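# Place the green block into the blue tray

## Task

Get the green block into the blue tray. The robot must not fall over or be left leaning, and nothing may be knocked or moved out of the work area.

## Robot and tools

ROBOT. A Rainbow Robotics RB-Y1: a wheeled base (two drive wheels, two rear casters, cannot move sideways), a head, two 7-joint arms with parallel grippers, and a torso whose lower 'leg' folds at ankle, knee and hip. The base is 0.58 m wide, extends 0.10 m in front of the drive axle and 0.57 m behind it, and sweeps a 0.58 m radius when spinning in place. Each hand has a wrist camera in a case that sticks out sideways and can collide with things. Cameras: head_camera, left_wrist_camera, right_wrist_camera.

FRAMES. Base frame: origin on the floor midway between the drive wheels, x forward, y left, z up, in metres. The chest, left_hand and right_hand readings use this frame. A hand point lies between the finger pads, 0.03 m behind the tips; fingers point along the hand's -z and close along its x. Printed hand positions can be off, especially at long reach or under load. base_odometry is in the odometry frame (the base frame at scene start), built only from wheel turns, so slip or collisions distort it; heading is in rad, positive left, -3.142 to 3.142. lidar_m lists 12 distances from the base origin, 30-degree sectors counter-clockwise from straight ahead (4th left, 7th behind, 10th right), seen in a plane 0.23 m up; '-' means nothing seen.

TOOL move. One action per call; with no action it just reports state and images. Keys:
- base: one object {x_m_s, turn_rad_s, for_s}. These are velocities, not a destination: forward speed in m/s (0.005 to 1.5 either sign, or 0), left turn rate in rad/s (0.02 to 1.509 either sign, or 0), held for for_s seconds (0.1 to 5), then the base stops. Omitted velocities are 0. Distance is roughly speed times duration; acceleration is 0.4 m/s² (turns 0.5 rad/s²) and stopping takes up to about 3 s. Combining both curves the path.
- joints: a single flat object of absolute targets keyed by joint name, radians (grippers in metres of opening, 0 to 0.1). Torso: torso_squat_rad 0 to 1.2 (higher lowers the chest), torso_shift_rad -0.3 to 0.6 (hips forward), torso_pitch_rad -0.2 to 1.4 (bow forward), torso_yaw_rad -1.5 to 1.5 (left positive; raise both arms outward by at least 0.2 rad of roll first). Extra torso limits: squat+shift<=1.52; squat-shift+pitch<=1.57; shift+0.5pitch-0.4squat<=0.7; shift+0.3pitch-0.5squat<=0.39. Arms (left_/right_ prefixes): shoulder_pitch ±2.356 (negative raises the arm forward), shoulder_roll left 0 to 3.141, right -3.141 to 0 (away from body), shoulder_yaw ±2.094, elbow -2.617 to 0.01 (negative bends), forearm_roll ±3.141, wrist_pitch -1.57 to 1.919, hand_roll ±2.705. Head: head_pan_rad ±0.523 (left positive), head_tilt_rad -0.35 to 1.57 (down positive).
- target: one hand's absolute pose in the base frame: side 'left' or 'right', x, y, z in metres (-3 to 3), quat_wxyz as four numbers w,x,y,z in the format the hand lines print. It is solved once to joint angles, so the hand travels an arc; split long moves into short steps. Cannot be combined with base or joints, and is refused if an earlier move is still running.
- min_time_s: 0.1 to 8, the minimum duration for arm, head and torso motions.
- contact_limits: per gripper key (left_gripper_m, right_gripper_m), motor current 200 to 672.5 mA; starts at 672.5 and persists.
- cameras: list of names or ['all']; blocking: true (default) waits until everything rests, false returns in about 0.5 s.
Valid combinations: base and/or joints (plus min_time_s, contact_limits); target (plus min_time_s); contact_limits alone. Unknown keys make the call invalid; out-of-range values get it refused, and a refusal or unrequested stop cancels your later move/wait/finished_scene calls in that reply.

OTHER TOOLS. wait {seconds 0 to 10, cameras}: idle and report state. stop {cameras}: brake all running motions. zoom_image {camera, region [x0,y0,x1,y1] pixels from top-left, at most 504 each side}: enlarge part of that camera's latest image. finished_scene {scene: 1}: end the scene; the block must stay in the tray afterward.

RESULTS. The 'move' line reads 'done' or the worst status. Hand status: 'refused' (with reason), 'reached' (within 10 mm and 2 degrees) or 'short' (with error). Joint words: done, off_target (resting away from target, maybe still pushing), moving, stopped, not_followed (arm command withheld by the self-collision check, 'joint command not followed'), time_out, contact_stop (torso only), limit_stop_at_<name> (built-in guard near own body), torque_fault, limit_stop_at_motor_heat. A time_out or contact_stop drops targets for the whole torso or whole arm group. on_its_own lists unrequested behaviour. motor_effort gives wheel load in percent (peak in brackets); wheels at rest normally read under 30. Joint torques, external torques and wrist force/torque are uncalibrated and noisy, useful only for changes.

GRASPING. Command an opening at least 0.005 m below the block's width; the gripper then reports off_target or done, both fine. Lower contact_limits to grip more gently.

AVOID. Tipping: bending or rising fast with arms extended, heavy loads far forward, hard braking while driving, especially when bowed forward. Driving into furniture (the base does not stop; wheels may cut out for 2 s) or letting the upper body catch on a table edge. Arms striking or squeezing each other, including fingers and camera cases; keep about 0.5 rad of outward shoulder roll when both arms reach forward. Contact torque at joint limits (torque fault, 10 s freeze) and long stretched holds (motor overheating). Dropping the block, slamming, or pushing objects out of the work area. The scene keeps running while you think, and running moves continue.

Each tool is called as name(argument=value, ...), one argument or row to a line, values as JSON.

## Session

move(
  cameras=["all"],
)

Scene clock: 0.00 s.
Joint torques (N m): no reading
External joint torques (N m): no reading
Wrist force (N): no reading
Wrist torque (N m): no reading
Wrist force, peak (N): no reading
base_odometry: x=+0.000 y=+0.000 heading=+0.000
lidar_m: 2.63 2.48 1.61 1.48 1.58 2.41 2.48 2.51 2.95 2.29 2.32 2.87
base_status: not commanded
joint_positions: torso_squat_rad=+0.350 torso_shift_rad=+0.000 torso_pitch_rad=+0.000 torso_yaw_rad=+0.000 left_shoulder_pitch_rad=-0.044 left_shoulder_roll_rad=+0.013 left_shoulder_yaw_rad=+0.015 left_elbow_rad=-0.286 left_forearm_roll_rad=+0.033 left_wrist_pitch_rad=-0.012 left_hand_roll_rad=-0.026 left_gripper_m=+0.100 right_shoulder_pitch_rad=-0.021 right_shoulder_roll_rad=-0.025 right_shoulder_yaw_rad=-0.028 right_elbow_rad=-0.274 right_forearm_roll_rad=+0.039 right_wrist_pitch_rad=-0.026 right_hand_roll_rad=+0.041 right_gripper_m=+0.100 head_pan_rad=+0.000 head_tilt_rad=+0.400
joint_status: not commanded
wheel_motors_off: 0
motor_effort: left_wheel=+1 right_wheel=+1
chest: x=-0.2280 y=-0.0003 z=+1.2475 quat_wxyz=(+1.000, +0.000, +0.000, +0.000) (m; base frame)
left_hand: x=-0.0559 y=+0.2293 z=+0.5834 quat_wxyz=(+0.986, +0.006, -0.169, +0.003) (m; base frame)
right_hand: x=-0.0748 y=-0.2412 z=+0.5795 quat_wxyz=(+0.987, -0.019, -0.158, +0.031) (m; base frame)
pictures: head_camera, left_wrist_camera, right_wrist_camera
Images, in order (width x height): head_camera 896x504, left_wrist_camera 644x364, right_wrist_camera 644x364.

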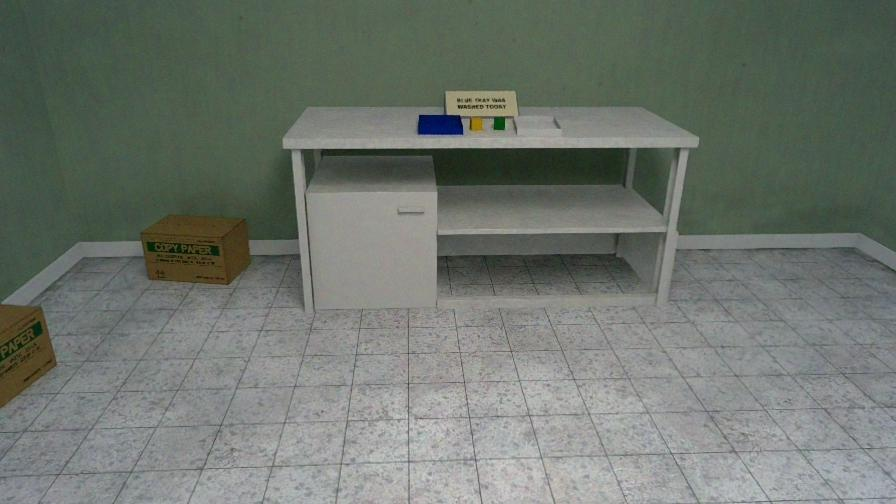

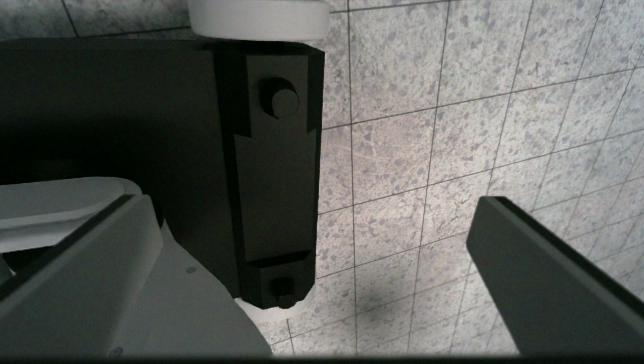

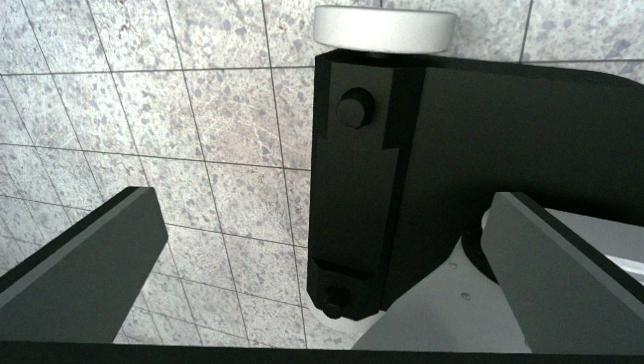

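zoom_image(
  camera="head_camera",
  region=[390, 80, 590, 160],
)

zoom_image(
  camera="head_camera",
  region=[270, 80, 710, 320],
)

Scaled by 2.520.

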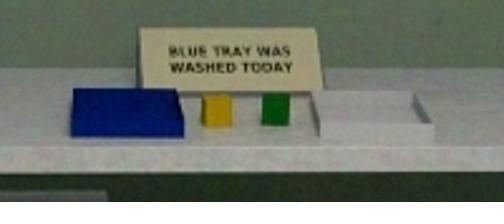

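Scaled by 1.145.

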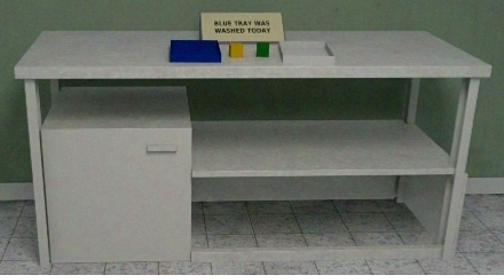

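move(
  base={"x_m_s": 0.7, "for_s": 2.4},
  joints={"head_tilt_rad": 0.55, "right_shoulder_roll_rad": -0.35, "left_shoulder_roll_rad": 0.25},
  cameras=["head_camera"],
)

move(
  joints={"head_tilt_rad": 0.75},
  cameras=["head_camera"],
)

Scene clock: 38.33 s.
Joint torques (N m): left_arm=[-4.37 5.64 0.64 -1.69 0.08 -0.7 0.08] | right_arm=[-2.23 -8.79 -1.89 -2.12 -0.15 -0.64 -0.14]
External joint torques (N m): left_arm=[-0.02 -1.6 -0.22 0.61 0.04 0.06 0.1] | right_arm=[1.45 2.01 -0.73 -0.18 -0.18 0 -0.16]
Wrist force (N): left_arm=[-1.5 -10.1 -14.1] | right_arm=[-3.2 0.6 -3.9]
Wrist torque (N m): left_arm=[1.48 0.51 0.30] | right_arm=[0.13 -0.32 -0.01]
Wrist force, peak (N): left_arm=[-2.0 -10.8 -14.5] | right_arm=[-3.7 -1.3 -4.0]
move: done
base_odometry: x=+1.680 y=+0.000 heading=+0.000
lidar_m: 0.98 0.98 1.72 1.73 1.93 2.30 4.14 4.11 2.38 2.51 2.52 1.36
base_status: done (sent for 2.4 of 2.4 s)
joint_positions: torso_squat_rad=+0.350 torso_shift_rad=+0.000 torso_pitch_rad=+0.000 torso_yaw_rad=+0.000 left_shoulder_pitch_rad=-0.044 left_shoulder_roll_rad=+0.250 left_shoulder_yaw_rad=+0.015 left_elbow_rad=-0.286 left_forearm_roll_rad=+0.033 left_wrist_pitch_rad=-0.012 left_hand_roll_rad=-0.026 left_gripper_m=+0.100 right_shoulder_pitch_rad=-0.021 right_shoulder_roll_rad=-0.350 right_shoulder_yaw_rad=-0.028 right_elbow_rad=-0.274 right_forearm_roll_rad=+0.039 right_wrist_pitch_rad=-0.026 right_hand_roll_rad=+0.041 right_gripper_m=+0.100 head_pan_rad=+0.000 head_tilt_rad=+0.550
joint_status: all done
wheel_motors_off: 0
motor_effort: left_wheel=+1(27) right_wheel=-2(43)
chest: x=-0.2280 y=-0.0003 z=+1.2475 quat_wxyz=(+1.000, +0.000, +0.000, +0.000) (m; base frame)
left_hand: x=-0.0541 y=+0.4057 z=+0.6074 quat_wxyz=(+0.978, +0.123, -0.170, -0.013) (m; base frame)
right_hand: x=-0.0739 y=-0.4803 z=+0.6260 quat_wxyz=(+0.970, -0.180, -0.152, +0.053) (m; base frame)
pictures: head_camera
Images, in order (width x height): head_camera 896x504.

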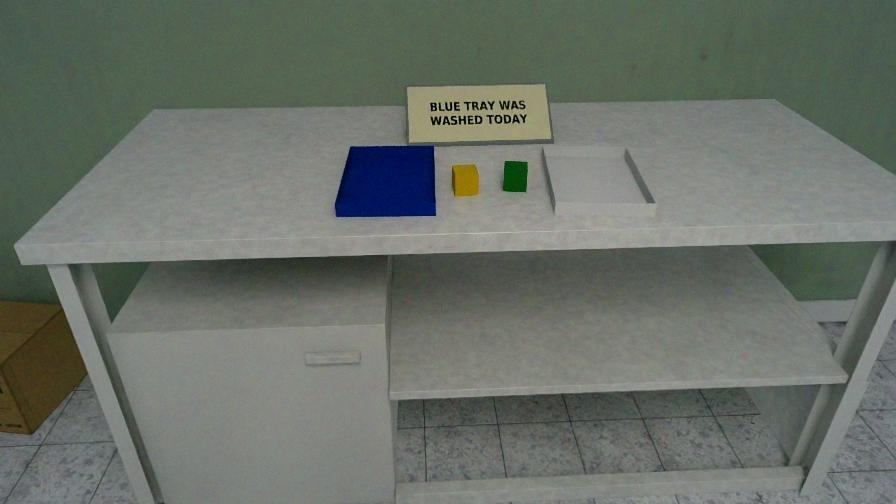

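Scene clock: 39.07 s.
Joint torques (N m): left_arm=[-4.45 5.48 0.67 -1.62 -0.14 -0.57 0.17] | right_arm=[-2.35 -8.77 -1.72 -2.26 -0.04 -0.67 -0.22]
External joint torques (N m): left_arm=[-0.1 -1.76 -0.19 0.68 -0.17 0.18 0.19] | right_arm=[1.34 2.03 -0.55 -0.32 -0.07 -0.03 -0.23]
Wrist force (N): left_arm=[-1.3 -10.6 -13.9] | right_arm=[-3.4 0.8 -3.5]
Wrist torque (N m): left_arm=[1.54 0.53 0.29] | right_arm=[0.08 -0.30 -0.03]
Wrist force, peak (N): left_arm=[-1.4 -10.5 -14.3] | right_arm=[-3.7 1.0 -3.8]
move: done
base_odometry: x=+1.680 y=+0.000 heading=+0.000
lidar_m: 0.97 0.98 1.72 1.74 1.93 2.31 4.14 4.11 2.38 2.50 2.52 1.37
base_status: not commanded
joint_positions: torso_squat_rad=+0.350 torso_shift_rad=+0.000 torso_pitch_rad=+0.000 torso_yaw_rad=+0.000 left_shoulder_pitch_rad=-0.044 left_shoulder_roll_rad=+0.250 left_shoulder_yaw_rad=+0.015 left_elbow_rad=-0.286 left_forearm_roll_rad=+0.033 left_wrist_pitch_rad=-0.012 left_hand_roll_rad=-0.026 left_gripper_m=+0.100 right_shoulder_pitch_rad=-0.021 right_shoulder_roll_rad=-0.350 right_shoulder_yaw_rad=-0.028 right_elbow_rad=-0.274 right_forearm_roll_rad=+0.039 right_wrist_pitch_rad=-0.026 right_hand_roll_rad=+0.041 right_gripper_m=+0.100 head_pan_rad=+0.000 head_tilt_rad=+0.750
joint_status: all done
wheel_motors_off: 0
motor_effort: left_wheel=-2(2) right_wheel=-1(2)
chest: x=-0.2280 y=-0.0003 z=+1.2475 quat_wxyz=(+1.000, +0.000, +0.000, +0.000) (m; base frame)
left_hand: x=-0.0541 y=+0.4057 z=+0.6074 quat_wxyz=(+0.978, +0.123, -0.170, -0.013) (m; base frame)
right_hand: x=-0.0739 y=-0.4803 z=+0.6260 quat_wxyz=(+0.970, -0.180, -0.152, +0.053) (m; base frame)
pictures: head_camera
Images, in order (width x height): head_camera 896x504.

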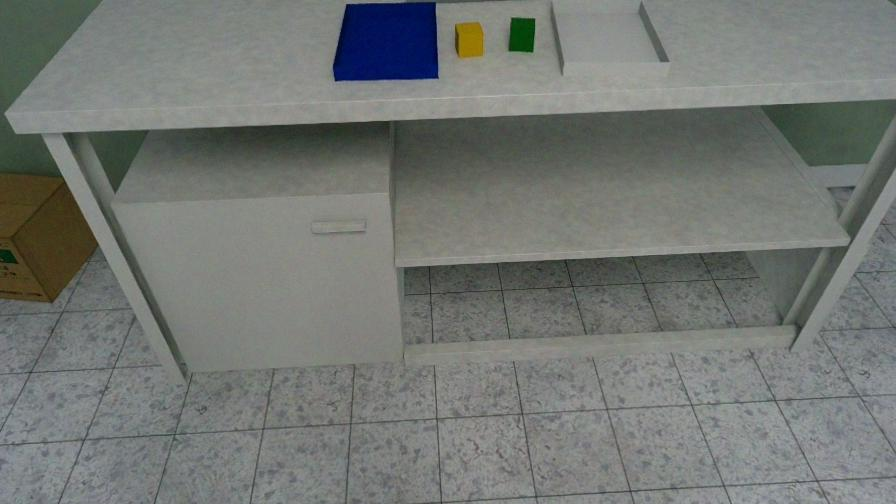

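move(
  base={"turn_rad_s": 0.2, "for_s": 0.65},
  joints={"right_shoulder_pitch_rad": -0.3, "right_shoulder_roll_rad": -0.3, "right_elbow_rad": -2.3, "right_wrist_pitch_rad": 1.7},
  min_time_s=1.5,
)

move(
  base={"x_m_s": 0.4, "for_s": 1.75},
  joints={"head_tilt_rad": 0.75},
  cameras=["head_camera"],
)

move(
  joints={"torso_shift_rad": 0.25, "torso_pitch_rad": 0.35},
  min_time_s=1.8,
  cameras=["all"],
)

Scene clock: 134.10 s.
Joint torques (N m): left_arm=[-4.33 6.33 1.09 -1.85 -0.08 -0.63 0.05] | right_arm=[-12.81 -4.53 -3.27 -7.11 0.57 -1.77 -0.14]
External joint torques (N m): left_arm=[0.01 -0.91 0.23 0.46 -0.11 0.12 0.06] | right_arm=[0.74 1.02 -0.46 -0.19 -0.17 -0.21 -0.18]
Wrist force (N): left_arm=[-1.5 -10.4 -14.3] | right_arm=[-5.2 0.5 -2.2]
Wrist torque (N m): left_arm=[1.51 0.50 0.31] | right_arm=[0.12 -0.35 -0.02]
Wrist force, peak (N): left_arm=[-1.4 -10.4 -14.5] | right_arm=[-6.4 0.5 -1.5]
move: done
base_odometry: x=+1.680 y=+0.000 heading=+0.132
lidar_m: 0.97 1.01 1.73 1.73 1.94 2.75 4.14 3.55 2.39 2.51 1.37 1.49
base_status: done (sent for 0.67 of 0.67 s)
joint_positions: torso_squat_rad=+0.350 torso_shift_rad=+0.000 torso_pitch_rad=+0.000 torso_yaw_rad=+0.000 left_shoulder_pitch_rad=-0.044 left_shoulder_roll_rad=+0.250 left_shoulder_yaw_rad=+0.015 left_elbow_rad=-0.286 left_forearm_roll_rad=+0.033 left_wrist_pitch_rad=-0.012 left_hand_roll_rad=-0.026 left_gripper_m=+0.100 right_shoulder_pitch_rad=-0.300 right_shoulder_roll_rad=-0.300 right_shoulder_yaw_rad=-0.028 right_elbow_rad=-2.300 right_forearm_roll_rad=+0.039 right_wrist_pitch_rad=+1.700 right_hand_roll_rad=+0.041 right_gripper_m=+0.100 head_pan_rad=+0.000 head_tilt_rad=+0.750
joint_status: all done
wheel_motors_off: 0
motor_effort: left_wheel=-18(41) right_wheel=-2(29)
chest: x=-0.2280 y=-0.0003 z=+1.2475 quat_wxyz=(+1.000, +0.000, +0.000, +0.000) (m; base frame)
left_hand: x=-0.0542 y=+0.4056 z=+0.6073 quat_wxyz=(+0.978, +0.123, -0.170, -0.012) (m; base frame)
right_hand: x=+0.2220 y=-0.2906 z=+1.1456 quat_wxyz=(+0.887, -0.159, -0.429, +0.066) (m; base frame)
pictures: none

Scene clock: 137.50 s.
Joint torques (N m): left_arm=[-4.25 5.99 0.49 -1.78 -0.1 -0.65 0] | right_arm=[-12.88 -4.52 -3.47 -7.07 0.6 -1.62 -0.07]
External joint torques (N m): left_arm=[0.1 -1.24 -0.37 0.53 -0.13 0.1 0.01] | right_arm=[0.67 1.03 -0.65 -0.15 -0.14 -0.06 -0.11]
Wrist force (N): left_arm=[-1.6 -10.2 -14.1] | right_arm=[-5.7 0.2 -1.7]
Wrist torque (N m): left_arm=[1.48 0.51 0.31] | right_arm=[0.14 -0.43 -0.02]
Wrist force, peak (N): left_arm=[-1.1 -10.5 -14.6] | right_arm=[-6.9 0.7 -1.4]
move: done
base_odometry: x=+2.381 y=+0.094 heading=+0.133
lidar_m: 0.28 0.27 0.38 1.67 1.79 2.82 4.85 2.94 2.60 1.02 1.06 0.95
base_status: done (sent for 1.77 of 1.77 s)
joint_positions: torso_squat_rad=+0.350 torso_shift_rad=+0.000 torso_pitch_rad=+0.000 torso_yaw_rad=+0.000 left_shoulder_pitch_rad=-0.044 left_shoulder_roll_rad=+0.250 left_shoulder_yaw_rad=+0.015 left_elbow_rad=-0.286 left_forearm_roll_rad=+0.033 left_wrist_pitch_rad=-0.012 left_hand_roll_rad=-0.026 left_gripper_m=+0.100 right_shoulder_pitch_rad=-0.300 right_shoulder_roll_rad=-0.300 right_shoulder_yaw_rad=-0.028 right_elbow_rad=-2.300 right_forearm_roll_rad=+0.039 right_wrist_pitch_rad=+1.700 right_hand_roll_rad=+0.041 right_gripper_m=+0.100 head_pan_rad=+0.000 head_tilt_rad=+0.750
joint_status: all done
wheel_motors_off: 0
motor_effort: left_wheel=+6(37) right_wheel=-6(27)
chest: x=-0.2280 y=-0.0003 z=+1.2475 quat_wxyz=(+1.000, +0.000, +0.000, +0.000) (m; base frame)
left_hand: x=-0.0541 y=+0.4056 z=+0.6074 quat_wxyz=(+0.978, +0.123, -0.170, -0.012) (m; base frame)
right_hand: x=+0.2220 y=-0.2906 z=+1.1456 quat_wxyz=(+0.887, -0.159, -0.429, +0.066) (m; base frame)
pictures: head_camera
Images, in order (width x height): head_camera 896x504.

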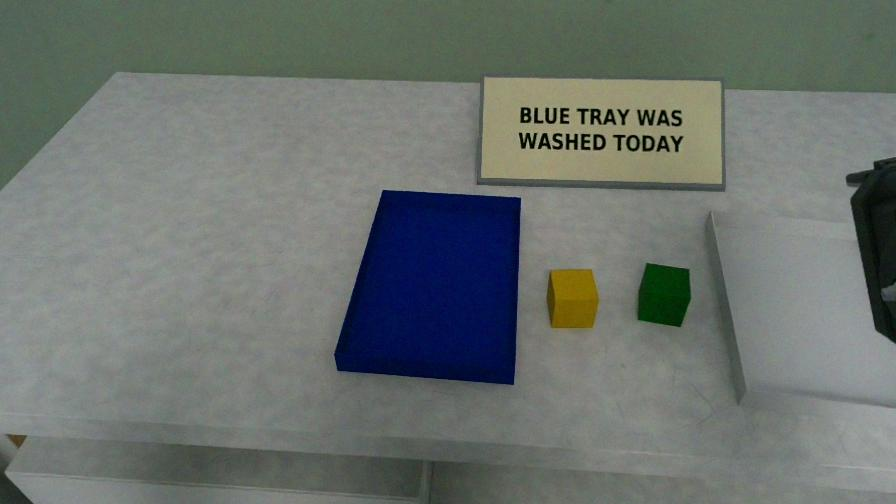

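Scene clock: 139.63 s.
Joint torques (N m): left_arm=[5.99 5.85 0.76 1.33 -0.03 -0.04 0.05] | right_arm=[-7.64 -4.06 -3.41 -8.85 0.67 -1.14 -0.11]
External joint torques (N m): left_arm=[0.41 -0.91 -0.11 -0.07 -0.06 0.05 0.05] | right_arm=[0.86 1.16 -0.54 -0.43 -0.13 -0.09 -0.14]
Wrist force (N): left_arm=[0.9 -10.4 -14.4] | right_arm=[-4.3 0.3 -2.5]
Wrist torque (N m): left_arm=[1.49 0.66 0.30] | right_arm=[0.16 -0.35 -0.02]
Wrist force, peak (N): left_arm=[0.7 -10.8 -14.9] | right_arm=[-6.3 0.0 -1.3]
move: done
base_odometry: x=+2.381 y=+0.094 heading=+0.133
lidar_m: 0.28 0.28 0.38 1.67 1.79 2.83 4.85 2.94 2.60 1.02 1.06 0.95
base_status: not commanded
joint_positions: torso_squat_rad=+0.350 torso_shift_rad=+0.250 torso_pitch_rad=+0.350 torso_yaw_rad=+0.000 left_shoulder_pitch_rad=-0.044 left_shoulder_roll_rad=+0.250 left_shoulder_yaw_rad=+0.015 left_elbow_rad=-0.286 left_forearm_roll_rad=+0.033 left_wrist_pitch_rad=-0.012 left_hand_roll_rad=-0.026 left_gripper_m=+0.100 right_shoulder_pitch_rad=-0.300 right_shoulder_roll_rad=-0.300 right_shoulder_yaw_rad=-0.028 right_elbow_rad=-2.300 right_forearm_roll_rad=+0.039 right_wrist_pitch_rad=+1.700 right_hand_roll_rad=+0.041 right_gripper_m=+0.100 head_pan_rad=+0.000 head_tilt_rad=+0.750
joint_status: all done
wheel_motors_off: 0
motor_effort: left_wheel=+4(12) right_wheel=-5(6)
chest: x=+0.0408 y=-0.0003 z=+1.2083 quat_wxyz=(+0.985, +0.000, +0.174, +0.000) (m; base frame)
left_hand: x=-0.0156 y=+0.4056 z=+0.5474 quat_wxyz=(+0.992, +0.119, +0.003, -0.034) (m; base frame)
right_hand: x=+0.4286 y=-0.2905 z=+0.9583 quat_wxyz=(+0.948, -0.146, -0.268, +0.093) (m; base frame)
pictures: head_camera, left_wrist_camera, right_wrist_camera
Images, in order (width x height): head_camera 896x504, left_wrist_camera 644x364, right_wrist_camera 644x364.

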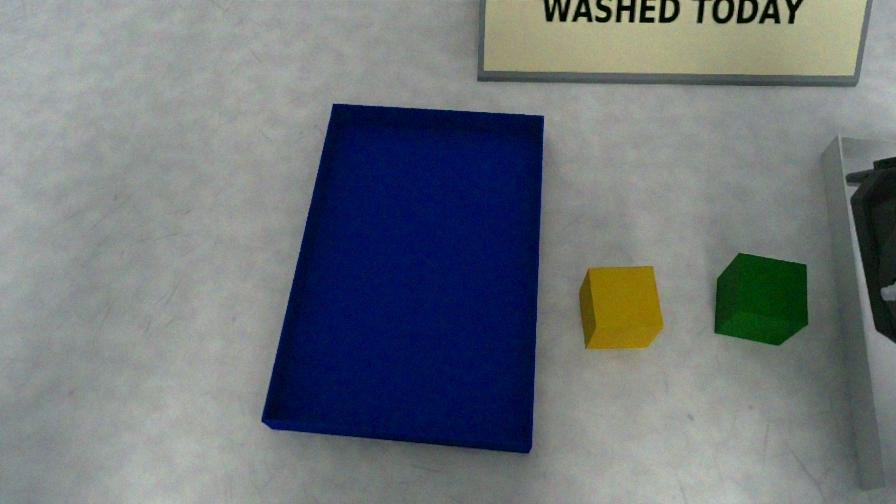

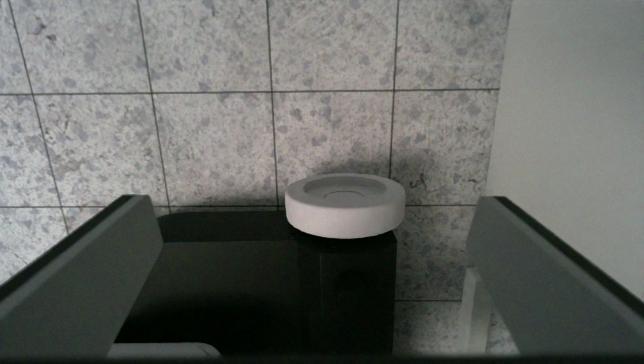

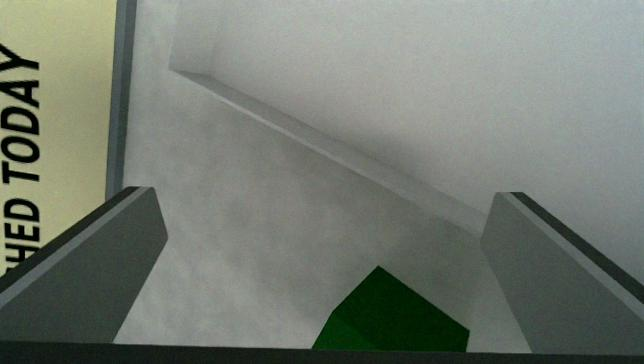

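zoom_image(
  camera="head_camera",
  region=[540, 220, 840, 380],
)

Scaled by 1.680.

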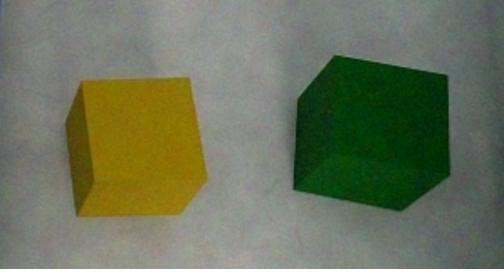

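move(
  target={"side": "right", "x": 0.41, "y": -0.28, "z": 0.97, "quat_wxyz": [0.9945, 0, 0, -0.1048]},
  min_time_s=1.0,
  cameras=["head_camera", "right_wrist_camera"],
)

Scene clock: 172.30 s.
Joint torques (N m): left_arm=[5.6 5.76 0.83 1.31 -0.05 0.1 -0.03] | right_arm=[-13.19 -10.53 -8.06 -4.81 0.35 -0.14 0.07]
External joint torques (N m): left_arm=[0.02 -1 -0.03 -0.1 -0.08 0.19 -0.03] | right_arm=[0.81 1.79 0.24 0.02 0.12 -0.13 0.07]
Wrist force (N): left_arm=[0.8 -10.1 -14.5] | right_arm=[-1.1 -1.2 -3.9]
Wrist torque (N m): left_arm=[1.48 0.67 0.29] | right_arm=[0.22 -0.16 0.03]
Wrist force, peak (N): left_arm=[0.7 -10.5 -14.9] | right_arm=[-4.7 0.7 -3.5]
move: done
base_odometry: x=+2.381 y=+0.094 heading=+0.133
lidar_m: 0.28 0.27 0.37 1.67 1.79 2.82 4.84 2.94 2.60 1.03 1.05 0.95
base_status: not commanded
joint_positions: torso_squat_rad=+0.350 torso_shift_rad=+0.250 torso_pitch_rad=+0.350 torso_yaw_rad=+0.000 left_shoulder_pitch_rad=-0.044 left_shoulder_roll_rad=+0.250 left_shoulder_yaw_rad=+0.015 left_elbow_rad=-0.286 left_forearm_roll_rad=+0.033 left_wrist_pitch_rad=-0.012 left_hand_roll_rad=-0.026 left_gripper_m=+0.100 right_shoulder_pitch_rad=-0.705 right_shoulder_roll_rad=-0.920 right_shoulder_yaw_rad=+0.201 right_elbow_rad=-1.921 right_forearm_roll_rad=-1.018 right_wrist_pitch_rad=+1.919 right_hand_roll_rad=-0.869 right_gripper_m=+0.100 head_pan_rad=+0.000 head_tilt_rad=+0.750
joint_status: all done
wheel_motors_off: 0
motor_effort: left_wheel=+6(8) right_wheel=-4(6)
chest: x=+0.0407 y=-0.0003 z=+1.2083 quat_wxyz=(+0.985, +0.000, +0.174, +0.000) (m; base frame)
left_hand: x=-0.0156 y=+0.4056 z=+0.5474 quat_wxyz=(+0.992, +0.119, +0.003, -0.034) (m; base frame)
right_hand: x=+0.4100 y=-0.2804 z=+0.9703 quat_wxyz=(+0.994, +0.000, -0.001, -0.105) (m; base frame)
right_hand_status: reached (checked arc, planned for 1.0 s): 1 mm and 0.1 deg off.
pictures: head_camera, right_wrist_camera
Images, in order (width x height): head_camera 896x504, right_wrist_camera 644x364.

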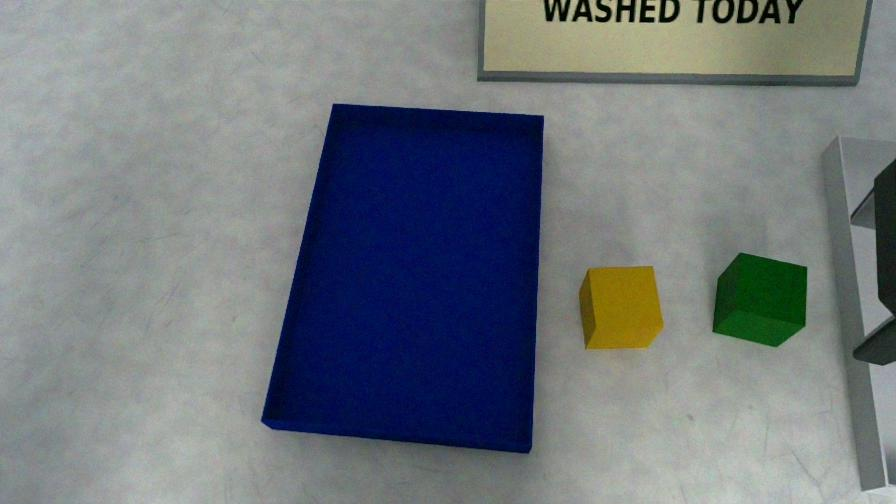

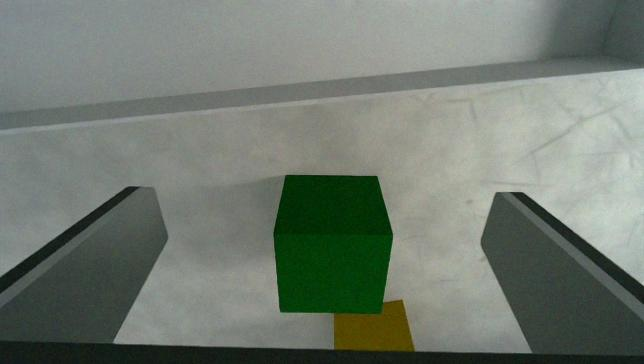

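move(
  target={"side": "right", "x": 0.422, "y": -0.222, "z": 0.96, "quat_wxyz": [0.9945, 0, 0, -0.1048]},
  min_time_s=0.7,
  cameras=["head_camera", "right_wrist_camera"],
)

Scene clock: 231.43 s.
Joint torques (N m): left_arm=[5.95 5.63 0.76 1.48 -0.13 0.05 0.12] | right_arm=[-15.85 -8.6 -8.11 -4.89 0.22 -0.02 -0.17]
External joint torques (N m): left_arm=[0.37 -1.12 -0.1 0.07 -0.16 0.13 0.11] | right_arm=[-0.02 1.38 -0.06 0.3 0 -0.01 -0.17]
Wrist force (N): left_arm=[0.6 -10.8 -14.7] | right_arm=[-0.6 -1.7 -4.0]
Wrist torque (N m): left_arm=[1.56 0.64 0.30] | right_arm=[0.26 -0.09 0.04]
Wrist force, peak (N): left_arm=[0.6 -10.8 -14.7] | right_arm=[-0.8 -2.3 -4.9]
move: done
base_odometry: x=+2.381 y=+0.094 heading=+0.133
lidar_m: 0.27 0.27 0.38 1.66 1.78 2.82 4.85 2.94 2.60 1.03 1.06 0.95
base_status: not commanded
joint_positions: torso_squat_rad=+0.350 torso_shift_rad=+0.250 torso_pitch_rad=+0.350 torso_yaw_rad=+0.000 left_shoulder_pitch_rad=-0.044 left_shoulder_roll_rad=+0.250 left_shoulder_yaw_rad=+0.015 left_elbow_rad=-0.286 left_forearm_roll_rad=+0.033 left_wrist_pitch_rad=-0.012 left_hand_roll_rad=-0.026 left_gripper_m=+0.100 right_shoulder_pitch_rad=-0.838 right_shoulder_roll_rad=-0.814 right_shoulder_yaw_rad=+0.358 right_elbow_rad=-1.875 right_forearm_roll_rad=-0.966 right_wrist_pitch_rad=+1.919 right_hand_roll_rad=-0.990 right_gripper_m=+0.100 head_pan_rad=+0.000 head_tilt_rad=+0.750
joint_status: all done
wheel_motors_off: 0
motor_effort: left_wheel=+5(7) right_wheel=-4(5)
chest: x=+0.0407 y=-0.0003 z=+1.2083 quat_wxyz=(+0.985, +0.000, +0.174, +0.000) (m; base frame)
left_hand: x=-0.0156 y=+0.4056 z=+0.5474 quat_wxyz=(+0.992, +0.119, +0.003, -0.034) (m; base frame)
right_hand: x=+0.4217 y=-0.2221 z=+0.9603 quat_wxyz=(+0.995, +0.000, -0.001, -0.105) (m; base frame)
right_hand_status: reached (checked arc, planned for 0.7 s): 0 mm and 0.1 deg off.
pictures: head_camera, right_wrist_camera
Images, in order (width x height): head_camera 896x504, right_wrist_camera 644x364.

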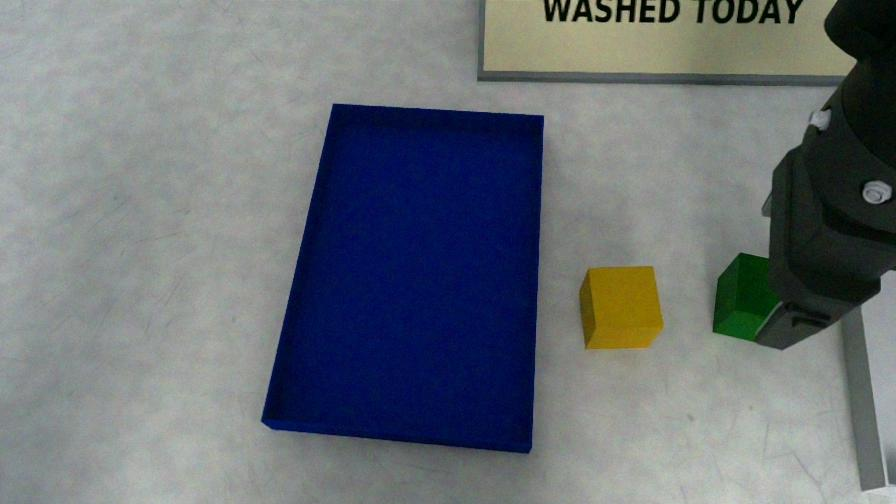

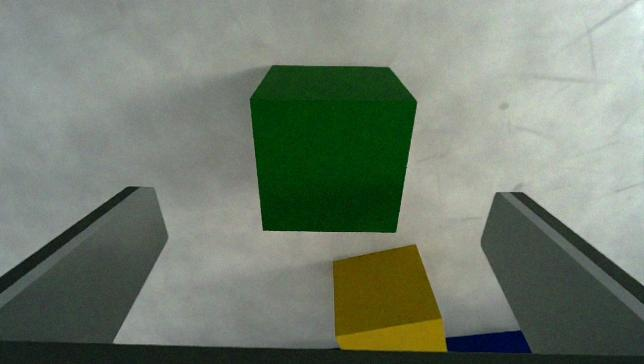

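move(
  target={"side": "right", "x": 0.419, "y": -0.2215, "z": 0.89, "quat_wxyz": [0.9945, 0, 0, -0.1048]},
  min_time_s=0.8,
  cameras=["head_camera", "right_wrist_camera"],
)

move(
  joints={"right_gripper_m": 0.035},
  cameras=["head_camera", "right_wrist_camera"],
)

Scene clock: 266.57 s.
Joint torques (N m): left_arm=[5.42 5.82 0.42 1.44 -0.03 0.01 0.12] | right_arm=[-0.85 -0.61 2.11 1.6 -2.28 -2.07 0.41]
External joint torques (N m): left_arm=[-0.1 -0.93 -0.44 0.06 -0.06 0.1 0.12] | right_arm=[14.37 8.89 9.86 7.59 -2.52 -2.04 0.41]
Wrist force (N): left_arm=[0.4 -10.3 -14.3] | right_arm=[-9.9 -11.3 49.1]
Wrist torque (N m): left_arm=[1.49 0.62 0.30] | right_arm=[-0.45 -2.80 -0.67]
Wrist force, peak (N): left_arm=[0.6 -10.7 -14.9] | right_arm=[-15.7 -12.2 60.8]
move: done
base_odometry: x=+2.381 y=+0.094 heading=+0.133
lidar_m: 0.28 0.27 0.39 1.66 1.79 2.81 4.85 2.95 2.60 1.03 1.05 0.95
base_status: not commanded
joint_positions: torso_squat_rad=+0.350 torso_shift_rad=+0.249 torso_pitch_rad=+0.348 torso_yaw_rad=+0.000 left_shoulder_pitch_rad=-0.044 left_shoulder_roll_rad=+0.250 left_shoulder_yaw_rad=+0.015 left_elbow_rad=-0.286 left_forearm_roll_rad=+0.033 left_wrist_pitch_rad=-0.012 left_hand_roll_rad=-0.026 left_gripper_m=+0.100 right_shoulder_pitch_rad=-0.753 right_shoulder_roll_rad=-0.760 right_shoulder_yaw_rad=+0.437 right_elbow_rad=-1.764 right_forearm_roll_rad=-0.837 right_wrist_pitch_rad=+1.743 right_hand_roll_rad=-0.917 right_gripper_m=+0.100 head_pan_rad=+0.000 head_tilt_rad=+0.750
joint_status: all done
wheel_motors_off: 0
motor_effort: left_wheel=+5(6) right_wheel=+0(5)
chest: x=+0.0397 y=-0.0002 z=+1.2086 quat_wxyz=(+0.985, +0.000, +0.173, +0.000) (m; base frame)
left_hand: x=-0.0153 y=+0.4055 z=+0.5474 quat_wxyz=(+0.992, +0.119, +0.002, -0.034) (m; base frame)
right_hand: x=+0.4206 y=-0.2219 z=+0.8933 quat_wxyz=(+0.994, +0.000, -0.004, -0.105) (m; base frame)
right_hand_status: reached (checked arc, planned for 0.8 s): 4 mm and 0.5 deg off.
pictures: head_camera, right_wrist_camera
Images, in order (width x height): head_camera 896x504, right_wrist_camera 644x364.

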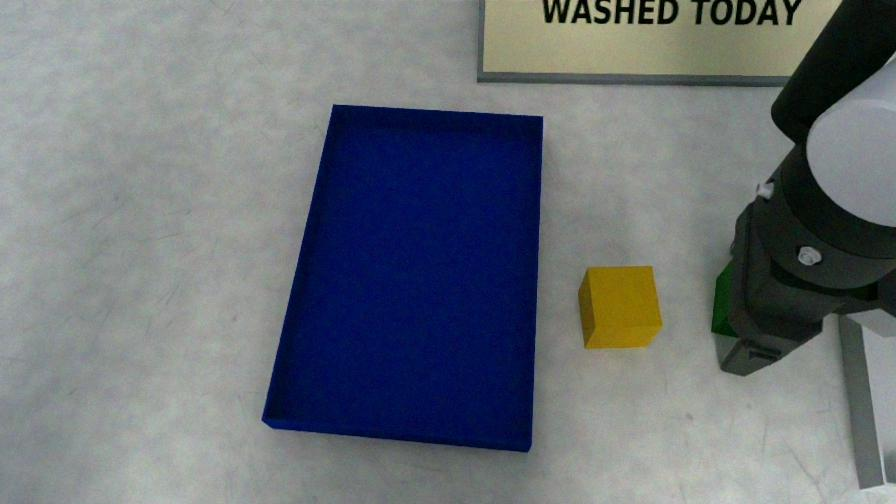

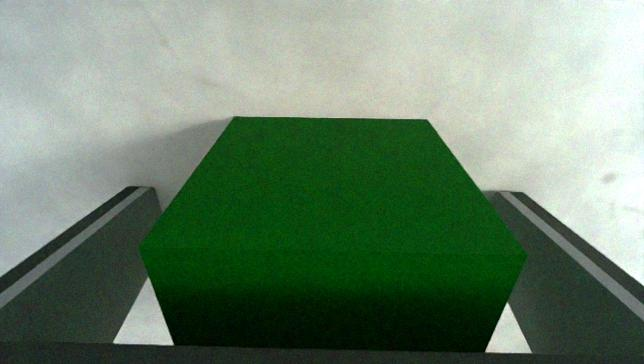

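Scene clock: 267.83 s.
Joint torques (N m): left_arm=[5.23 5.85 1.1 1.38 -0.18 0 0.08] | right_arm=[2.68 -1.14 3.48 1.19 -3.65 2.55 -0.09]
External joint torques (N m): left_arm=[-0.3 -0.9 0.23 -0.01 -0.21 0.09 0.07] | right_arm=[17.91 8.37 11.24 7.19 -3.89 2.58 -0.09]
Wrist force (N): left_arm=[0.6 -10.5 -14.6] | right_arm=[10.4 -1.7 35.4]
Wrist torque (N m): left_arm=[1.53 0.63 0.30] | right_arm=[0.01 -1.80 0.10]
Wrist force, peak (N): left_arm=[0.5 -10.5 -14.8] | right_arm=[-7.2 -11.2 45.5]
move: off_target
base_odometry: x=+2.381 y=+0.094 heading=+0.133
lidar_m: 0.28 0.28 0.38 1.66 1.79 2.82 4.84 2.94 2.60 1.03 1.06 0.95
base_status: not commanded
joint_positions: torso_squat_rad=+0.350 torso_shift_rad=+0.249 torso_pitch_rad=+0.348 torso_yaw_rad=+0.000 left_shoulder_pitch_rad=-0.044 left_shoulder_roll_rad=+0.250 left_shoulder_yaw_rad=+0.015 left_elbow_rad=-0.286 left_forearm_roll_rad=+0.033 left_wrist_pitch_rad=-0.012 left_hand_roll_rad=-0.026 left_gripper_m=+0.100 right_shoulder_pitch_rad=-0.754 right_shoulder_roll_rad=-0.760 right_shoulder_yaw_rad=+0.437 right_elbow_rad=-1.764 right_forearm_roll_rad=-0.837 right_wrist_pitch_rad=+1.742 right_hand_roll_rad=-0.917 right_gripper_m=+0.049 head_pan_rad=+0.000 head_tilt_rad=+0.750
joint_status: right_gripper_m off_target (ended at +0.049, target +0.035)
wheel_motors_off: 0
motor_effort: left_wheel=+4(7) right_wheel=-1(2)
chest: x=+0.0399 y=-0.0002 z=+1.2085 quat_wxyz=(+0.985, +0.000, +0.173, +0.000) (m; base frame)
left_hand: x=-0.0154 y=+0.4055 z=+0.5474 quat_wxyz=(+0.992, +0.119, +0.002, -0.034) (m; base frame)
right_hand: x=+0.4214 y=-0.2215 z=+0.8935 quat_wxyz=(+0.994, +0.001, -0.005, -0.105) (m; base frame)
pictures: head_camera, right_wrist_camera
Images, in order (width x height): head_camera 896x504, right_wrist_camera 644x364.

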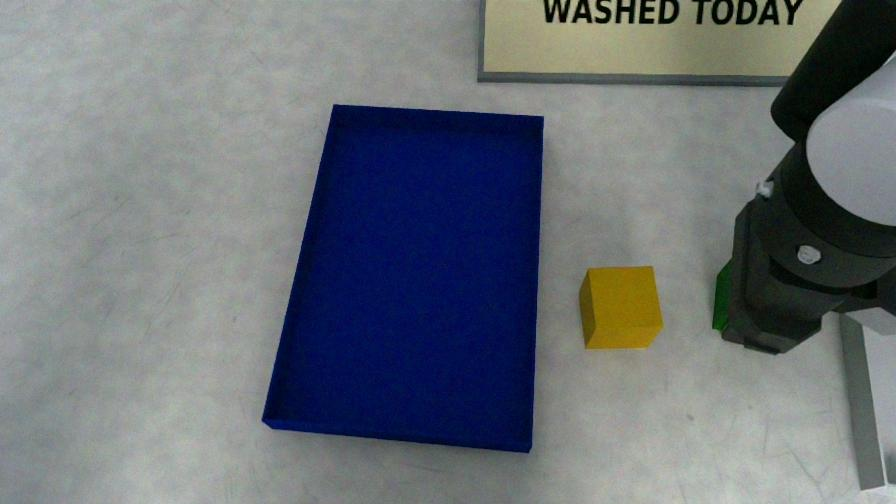

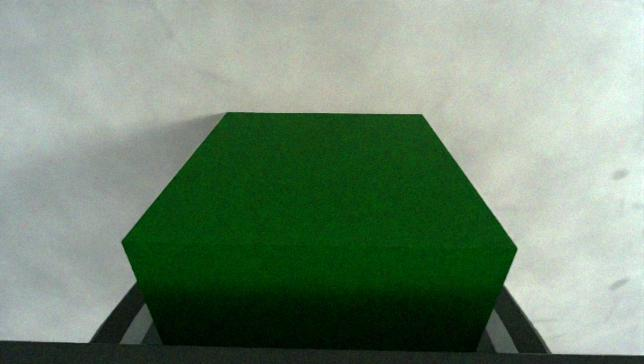

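move(
  target={"side": "right", "x": 0.42, "y": -0.2215, "z": 1.01, "quat_wxyz": [0.9895, -0.0105, -0.0993, -0.1043]},
  min_time_s=1.0,
)

move(
  target={"side": "right", "x": 0.43, "y": 0.07, "z": 1.01, "quat_wxyz": [0.9895, -0.0105, -0.0993, -0.1043]},
  min_time_s=1.3,
  cameras=["head_camera", "right_wrist_camera"],
)

Scene clock: 287.20 s.
Joint torques (N m): left_arm=[5.39 5.75 0.9 1.49 -0.03 0.08 0.13] | right_arm=[-14.38 -9.41 -9.89 -4.99 0.33 -0.25 -0.19]
External joint torques (N m): left_arm=[-0.19 -1 0.04 0.08 -0.06 0.17 0.13] | right_arm=[0.23 0.65 -1.48 -0.91 -0.21 -0.08 -0.2]
Wrist force (N): left_arm=[0.6 -10.6 -14.4] | right_arm=[-2.4 -1.7 -5.1]
Wrist torque (N m): left_arm=[1.55 0.64 0.31] | right_arm=[0.27 -0.21 0.00]
Wrist force, peak (N): left_arm=[0.7 -10.6 -14.8] | right_arm=[11.2 -1.4 36.5]
move: done
base_odometry: x=+2.381 y=+0.094 heading=+0.133
lidar_m: 0.28 0.28 0.38 1.66 1.78 2.82 4.85 2.94 2.59 1.03 1.06 0.95
base_status: not commanded
joint_positions: torso_squat_rad=+0.350 torso_shift_rad=+0.250 torso_pitch_rad=+0.350 torso_yaw_rad=+0.000 left_shoulder_pitch_rad=-0.044 left_shoulder_roll_rad=+0.250 left_shoulder_yaw_rad=+0.015 left_elbow_rad=-0.286 left_forearm_roll_rad=+0.033 left_wrist_pitch_rad=-0.012 left_hand_roll_rad=-0.026 left_gripper_m=+0.100 right_shoulder_pitch_rad=-0.840 right_shoulder_roll_rad=-0.923 right_shoulder_yaw_rad=+0.354 right_elbow_rad=-2.134 right_forearm_roll_rad=-0.951 right_wrist_pitch_rad=+1.919 right_hand_roll_rad=-1.144 right_gripper_m=+0.049 head_pan_rad=+0.000 head_tilt_rad=+0.750
joint_status: all done
wheel_motors_off: 0
motor_effort: left_wheel=+5(6) right_wheel=-2(3)
chest: x=+0.0407 y=-0.0003 z=+1.2083 quat_wxyz=(+0.985, +0.000, +0.174, +0.000) (m; base frame)
left_hand: x=-0.0155 y=+0.4055 z=+0.5473 quat_wxyz=(+0.992, +0.119, +0.003, -0.034) (m; base frame)
right_hand: x=+0.4206 y=-0.2217 z=+1.0085 quat_wxyz=(+0.990, -0.010, -0.099, -0.104) (m; base frame)
right_hand_status: reached (checked arc, planned for 1.0 s): 2 mm and 0.1 deg off.
pictures: none

Scene clock: 288.83 s.
Joint torques (N m): left_arm=[5.61 5.69 0.79 1.23 0 0.1 -0.05] | right_arm=[-20.28 -3.24 -8.97 -4.28 0.62 0.05 0.03]
External joint torques (N m): left_arm=[0.03 -1.05 -0.07 -0.17 -0.03 0.19 -0.06] | right_arm=[0.38 -0.4 -0.51 0.15 0.04 0.05 0.02]
Wrist force (N): left_arm=[0.8 -10.3 -14.5] | right_arm=[-2.0 -1.5 -4.9]
Wrist torque (N m): left_arm=[1.51 0.66 0.30] | right_arm=[0.25 -0.16 -0.02]
Wrist force, peak (N): left_arm=[0.8 -10.6 -14.8] | right_arm=[-1.0 -3.1 -5.8]
move: done
base_odometry: x=+2.381 y=+0.094 heading=+0.133
lidar_m: 0.28 0.28 0.38 1.66 1.79 2.82 4.85 2.94 2.61 1.03 1.05 0.95
base_status: not commanded
joint_positions: torso_squat_rad=+0.350 torso_shift_rad=+0.250 torso_pitch_rad=+0.350 torso_yaw_rad=+0.000 left_shoulder_pitch_rad=-0.044 left_shoulder_roll_rad=+0.250 left_shoulder_yaw_rad=+0.015 left_elbow_rad=-0.286 left_forearm_roll_rad=+0.033 left_wrist_pitch_rad=-0.012 left_hand_roll_rad=-0.026 left_gripper_m=+0.100 right_shoulder_pitch_rad=-1.527 right_shoulder_roll_rad=-0.231 right_shoulder_yaw_rad=+0.900 right_elbow_rad=-1.466 right_forearm_roll_rad=-0.874 right_wrist_pitch_rad=+1.856 right_hand_roll_rad=-1.571 right_gripper_m=+0.049 head_pan_rad=+0.000 head_tilt_rad=+0.750
joint_status: all done
wheel_motors_off: 0
motor_effort: left_wheel=+1(5) right_wheel=-2(3)
chest: x=+0.0407 y=-0.0003 z=+1.2083 quat_wxyz=(+0.985, +0.000, +0.174, +0.000) (m; base frame)
left_hand: x=-0.0156 y=+0.4056 z=+0.5474 quat_wxyz=(+0.992, +0.119, +0.003, -0.034) (m; base frame)
right_hand: x=+0.4293 y=+0.0696 z=+1.0102 quat_wxyz=(+0.989, -0.009, -0.101, -0.104) (m; base frame)
right_hand_status: reached (checked arc, planned for 1.3 s): 1 mm and 0.3 deg off.
pictures: head_camera, right_wrist_camera
Images, in order (width x height): head_camera 896x504, right_wrist_camera 644x364.

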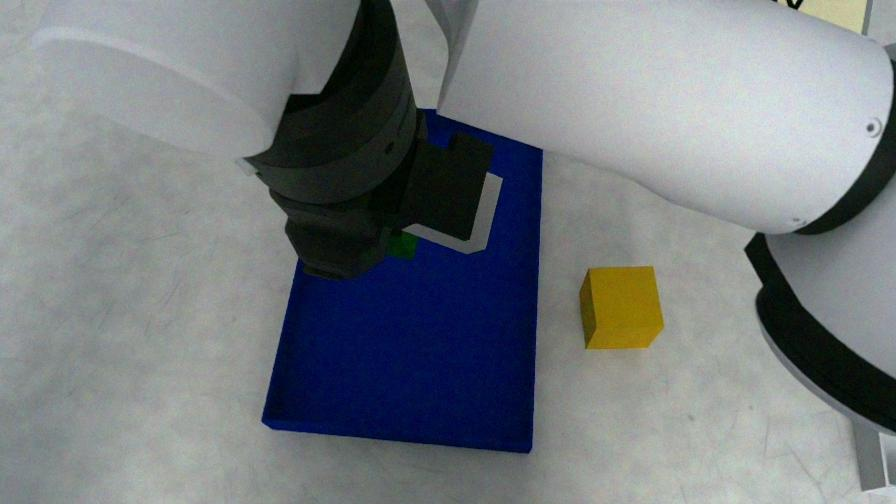

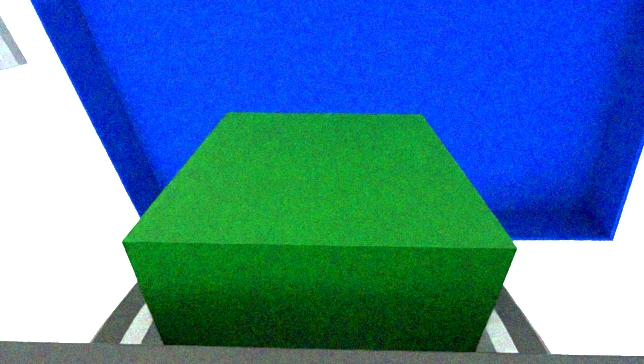

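move(
  target={"side": "right", "x": 0.43, "y": 0.055, "z": 0.925, "quat_wxyz": [0.9945, 0, 0, -0.1048]},
  min_time_s=0.9,
)

move(
  target={"side": "right", "x": 0.43, "y": 0.055, "z": 0.904, "quat_wxyz": [0.9945, 0, 0, -0.1048]},
  min_time_s=0.6,
  cameras=["head_camera", "right_wrist_camera"],
)

Scene clock: 307.80 s.
Joint torques (N m): left_arm=[5.3 5.68 0.37 1.52 -0.05 0.04 0] | right_arm=[-19.81 -0.96 -7.38 -5.72 -0.05 0.06 -0.18]
External joint torques (N m): left_arm=[-0.28 -1.06 -0.5 0.11 -0.09 0.13 -0.01] | right_arm=[1.3 1.19 -0.07 -0.31 -0.27 0.06 -0.18]
Wrist force (N): left_arm=[0.9 -10.4 -14.7] | right_arm=[-0.4 -1.0 -4.6]
Wrist torque (N m): left_arm=[1.53 0.67 0.29] | right_arm=[0.17 -0.06 -0.03]
Wrist force, peak (N): left_arm=[0.7 -10.6 -14.8] | right_arm=[-2.0 -2.1 -6.1]
move: done
base_odometry: x=+2.381 y=+0.094 heading=+0.133
lidar_m: 0.27 0.28 0.38 1.66 1.79 2.82 4.85 2.94 2.60 1.03 1.05 0.95
base_status: not commanded
joint_positions: torso_squat_rad=+0.350 torso_shift_rad=+0.250 torso_pitch_rad=+0.350 torso_yaw_rad=+0.000 left_shoulder_pitch_rad=-0.044 left_shoulder_roll_rad=+0.250 left_shoulder_yaw_rad=+0.015 left_elbow_rad=-0.286 left_forearm_roll_rad=+0.033 left_wrist_pitch_rad=-0.012 left_hand_roll_rad=-0.026 left_gripper_m=+0.100 right_shoulder_pitch_rad=-1.400 right_shoulder_roll_rad=-0.210 right_shoulder_yaw_rad=+0.902 right_elbow_rad=-1.218 right_forearm_roll_rad=-0.921 right_wrist_pitch_rad=+1.676 right_hand_roll_rad=-1.372 right_gripper_m=+0.049 head_pan_rad=+0.000 head_tilt_rad=+0.750
joint_status: all done
wheel_motors_off: 0
motor_effort: left_wheel=+1(6) right_wheel=-2(3)
chest: x=+0.0407 y=-0.0003 z=+1.2083 quat_wxyz=(+0.985, +0.000, +0.174, +0.000) (m; base frame)
left_hand: x=-0.0156 y=+0.4056 z=+0.5474 quat_wxyz=(+0.992, +0.119, +0.003, -0.034) (m; base frame)
right_hand: x=+0.4300 y=+0.0549 z=+0.9252 quat_wxyz=(+0.994, +0.000, +0.000, -0.105) (m; base frame)
right_hand_status: reached (checked arc, planned for 0.9 s): 0 mm and 0.1 deg off.
pictures: none

Scene clock: 308.73 s.
Joint torques (N m): left_arm=[5.32 5.93 0.67 1.42 -0.09 0.12 0.05] | right_arm=[-18.87 -0.49 -6.74 -5.41 0.24 -0.01 -0.04]
External joint torques (N m): left_arm=[-0.26 -0.82 -0.2 0.01 -0.12 0.2 0.04] | right_arm=[2.1 1.32 0.29 0.1 0.02 -0.01 -0.04]
Wrist force (N): left_arm=[0.8 -10.5 -14.5] | right_arm=[-0.5 -2.2 -5.5]
Wrist torque (N m): left_arm=[1.53 0.68 0.31] | right_arm=[0.32 -0.09 -0.05]
Wrist force, peak (N): left_arm=[0.8 -10.5 -14.8] | right_arm=[-1.4 -1.4 -5.9]
move: done
base_odometry: x=+2.381 y=+0.094 heading=+0.133
lidar_m: 0.28 0.27 0.38 1.66 1.79 2.82 4.84 2.95 2.60 1.03 1.06 0.94
base_status: not commanded
joint_positions: torso_squat_rad=+0.350 torso_shift_rad=+0.250 torso_pitch_rad=+0.350 torso_yaw_rad=+0.000 left_shoulder_pitch_rad=-0.044 left_shoulder_roll_rad=+0.250 left_shoulder_yaw_rad=+0.015 left_elbow_rad=-0.286 left_forearm_roll_rad=+0.033 left_wrist_pitch_rad=-0.012 left_hand_roll_rad=-0.026 left_gripper_m=+0.100 right_shoulder_pitch_rad=-1.377 right_shoulder_roll_rad=-0.191 right_shoulder_yaw_rad=+0.924 right_elbow_rad=-1.167 right_forearm_roll_rad=-0.899 right_wrist_pitch_rad=+1.623 right_hand_roll_rad=-1.349 right_gripper_m=+0.049 head_pan_rad=+0.000 head_tilt_rad=+0.750
joint_status: all done
wheel_motors_off: 0
motor_effort: left_wheel=+4(5) right_wheel=-2(3)
chest: x=+0.0407 y=-0.0003 z=+1.2083 quat_wxyz=(+0.985, +0.000, +0.174, +0.000) (m; base frame)
left_hand: x=-0.0156 y=+0.4056 z=+0.5474 quat_wxyz=(+0.992, +0.119, +0.003, -0.034) (m; base frame)
right_hand: x=+0.4302 y=+0.0550 z=+0.9042 quat_wxyz=(+0.994, +0.000, +0.000, -0.105) (m; base frame)
right_hand_status: reached (checked arc, planned for 0.6 s): 0 mm and 0.0 deg off.
pictures: head_camera, right_wrist_camera
Images, in order (width x height): head_camera 896x504, right_wrist_camera 644x364.

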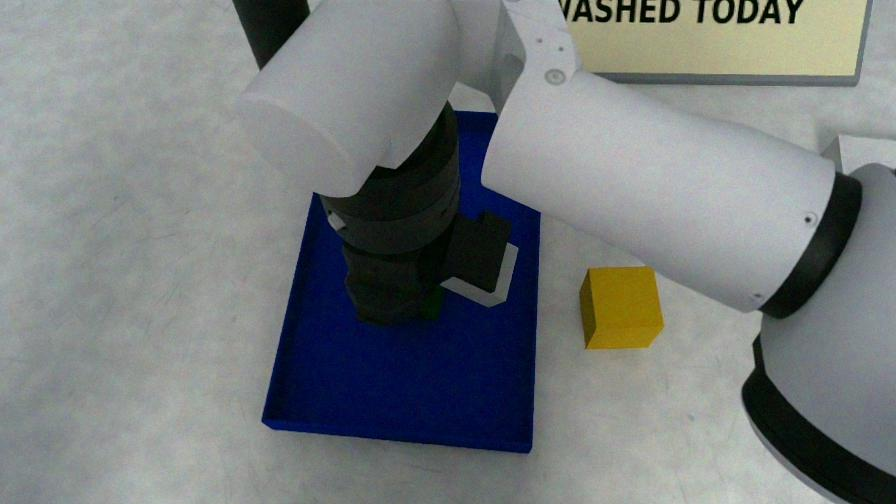

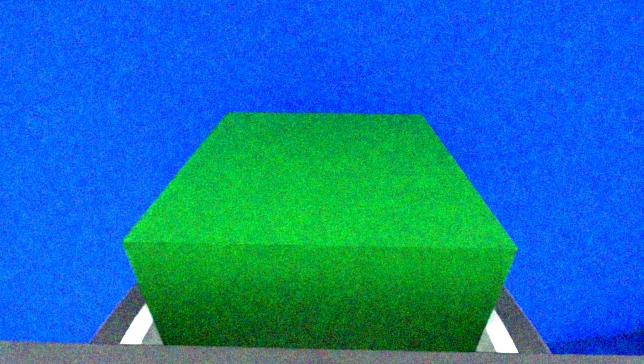

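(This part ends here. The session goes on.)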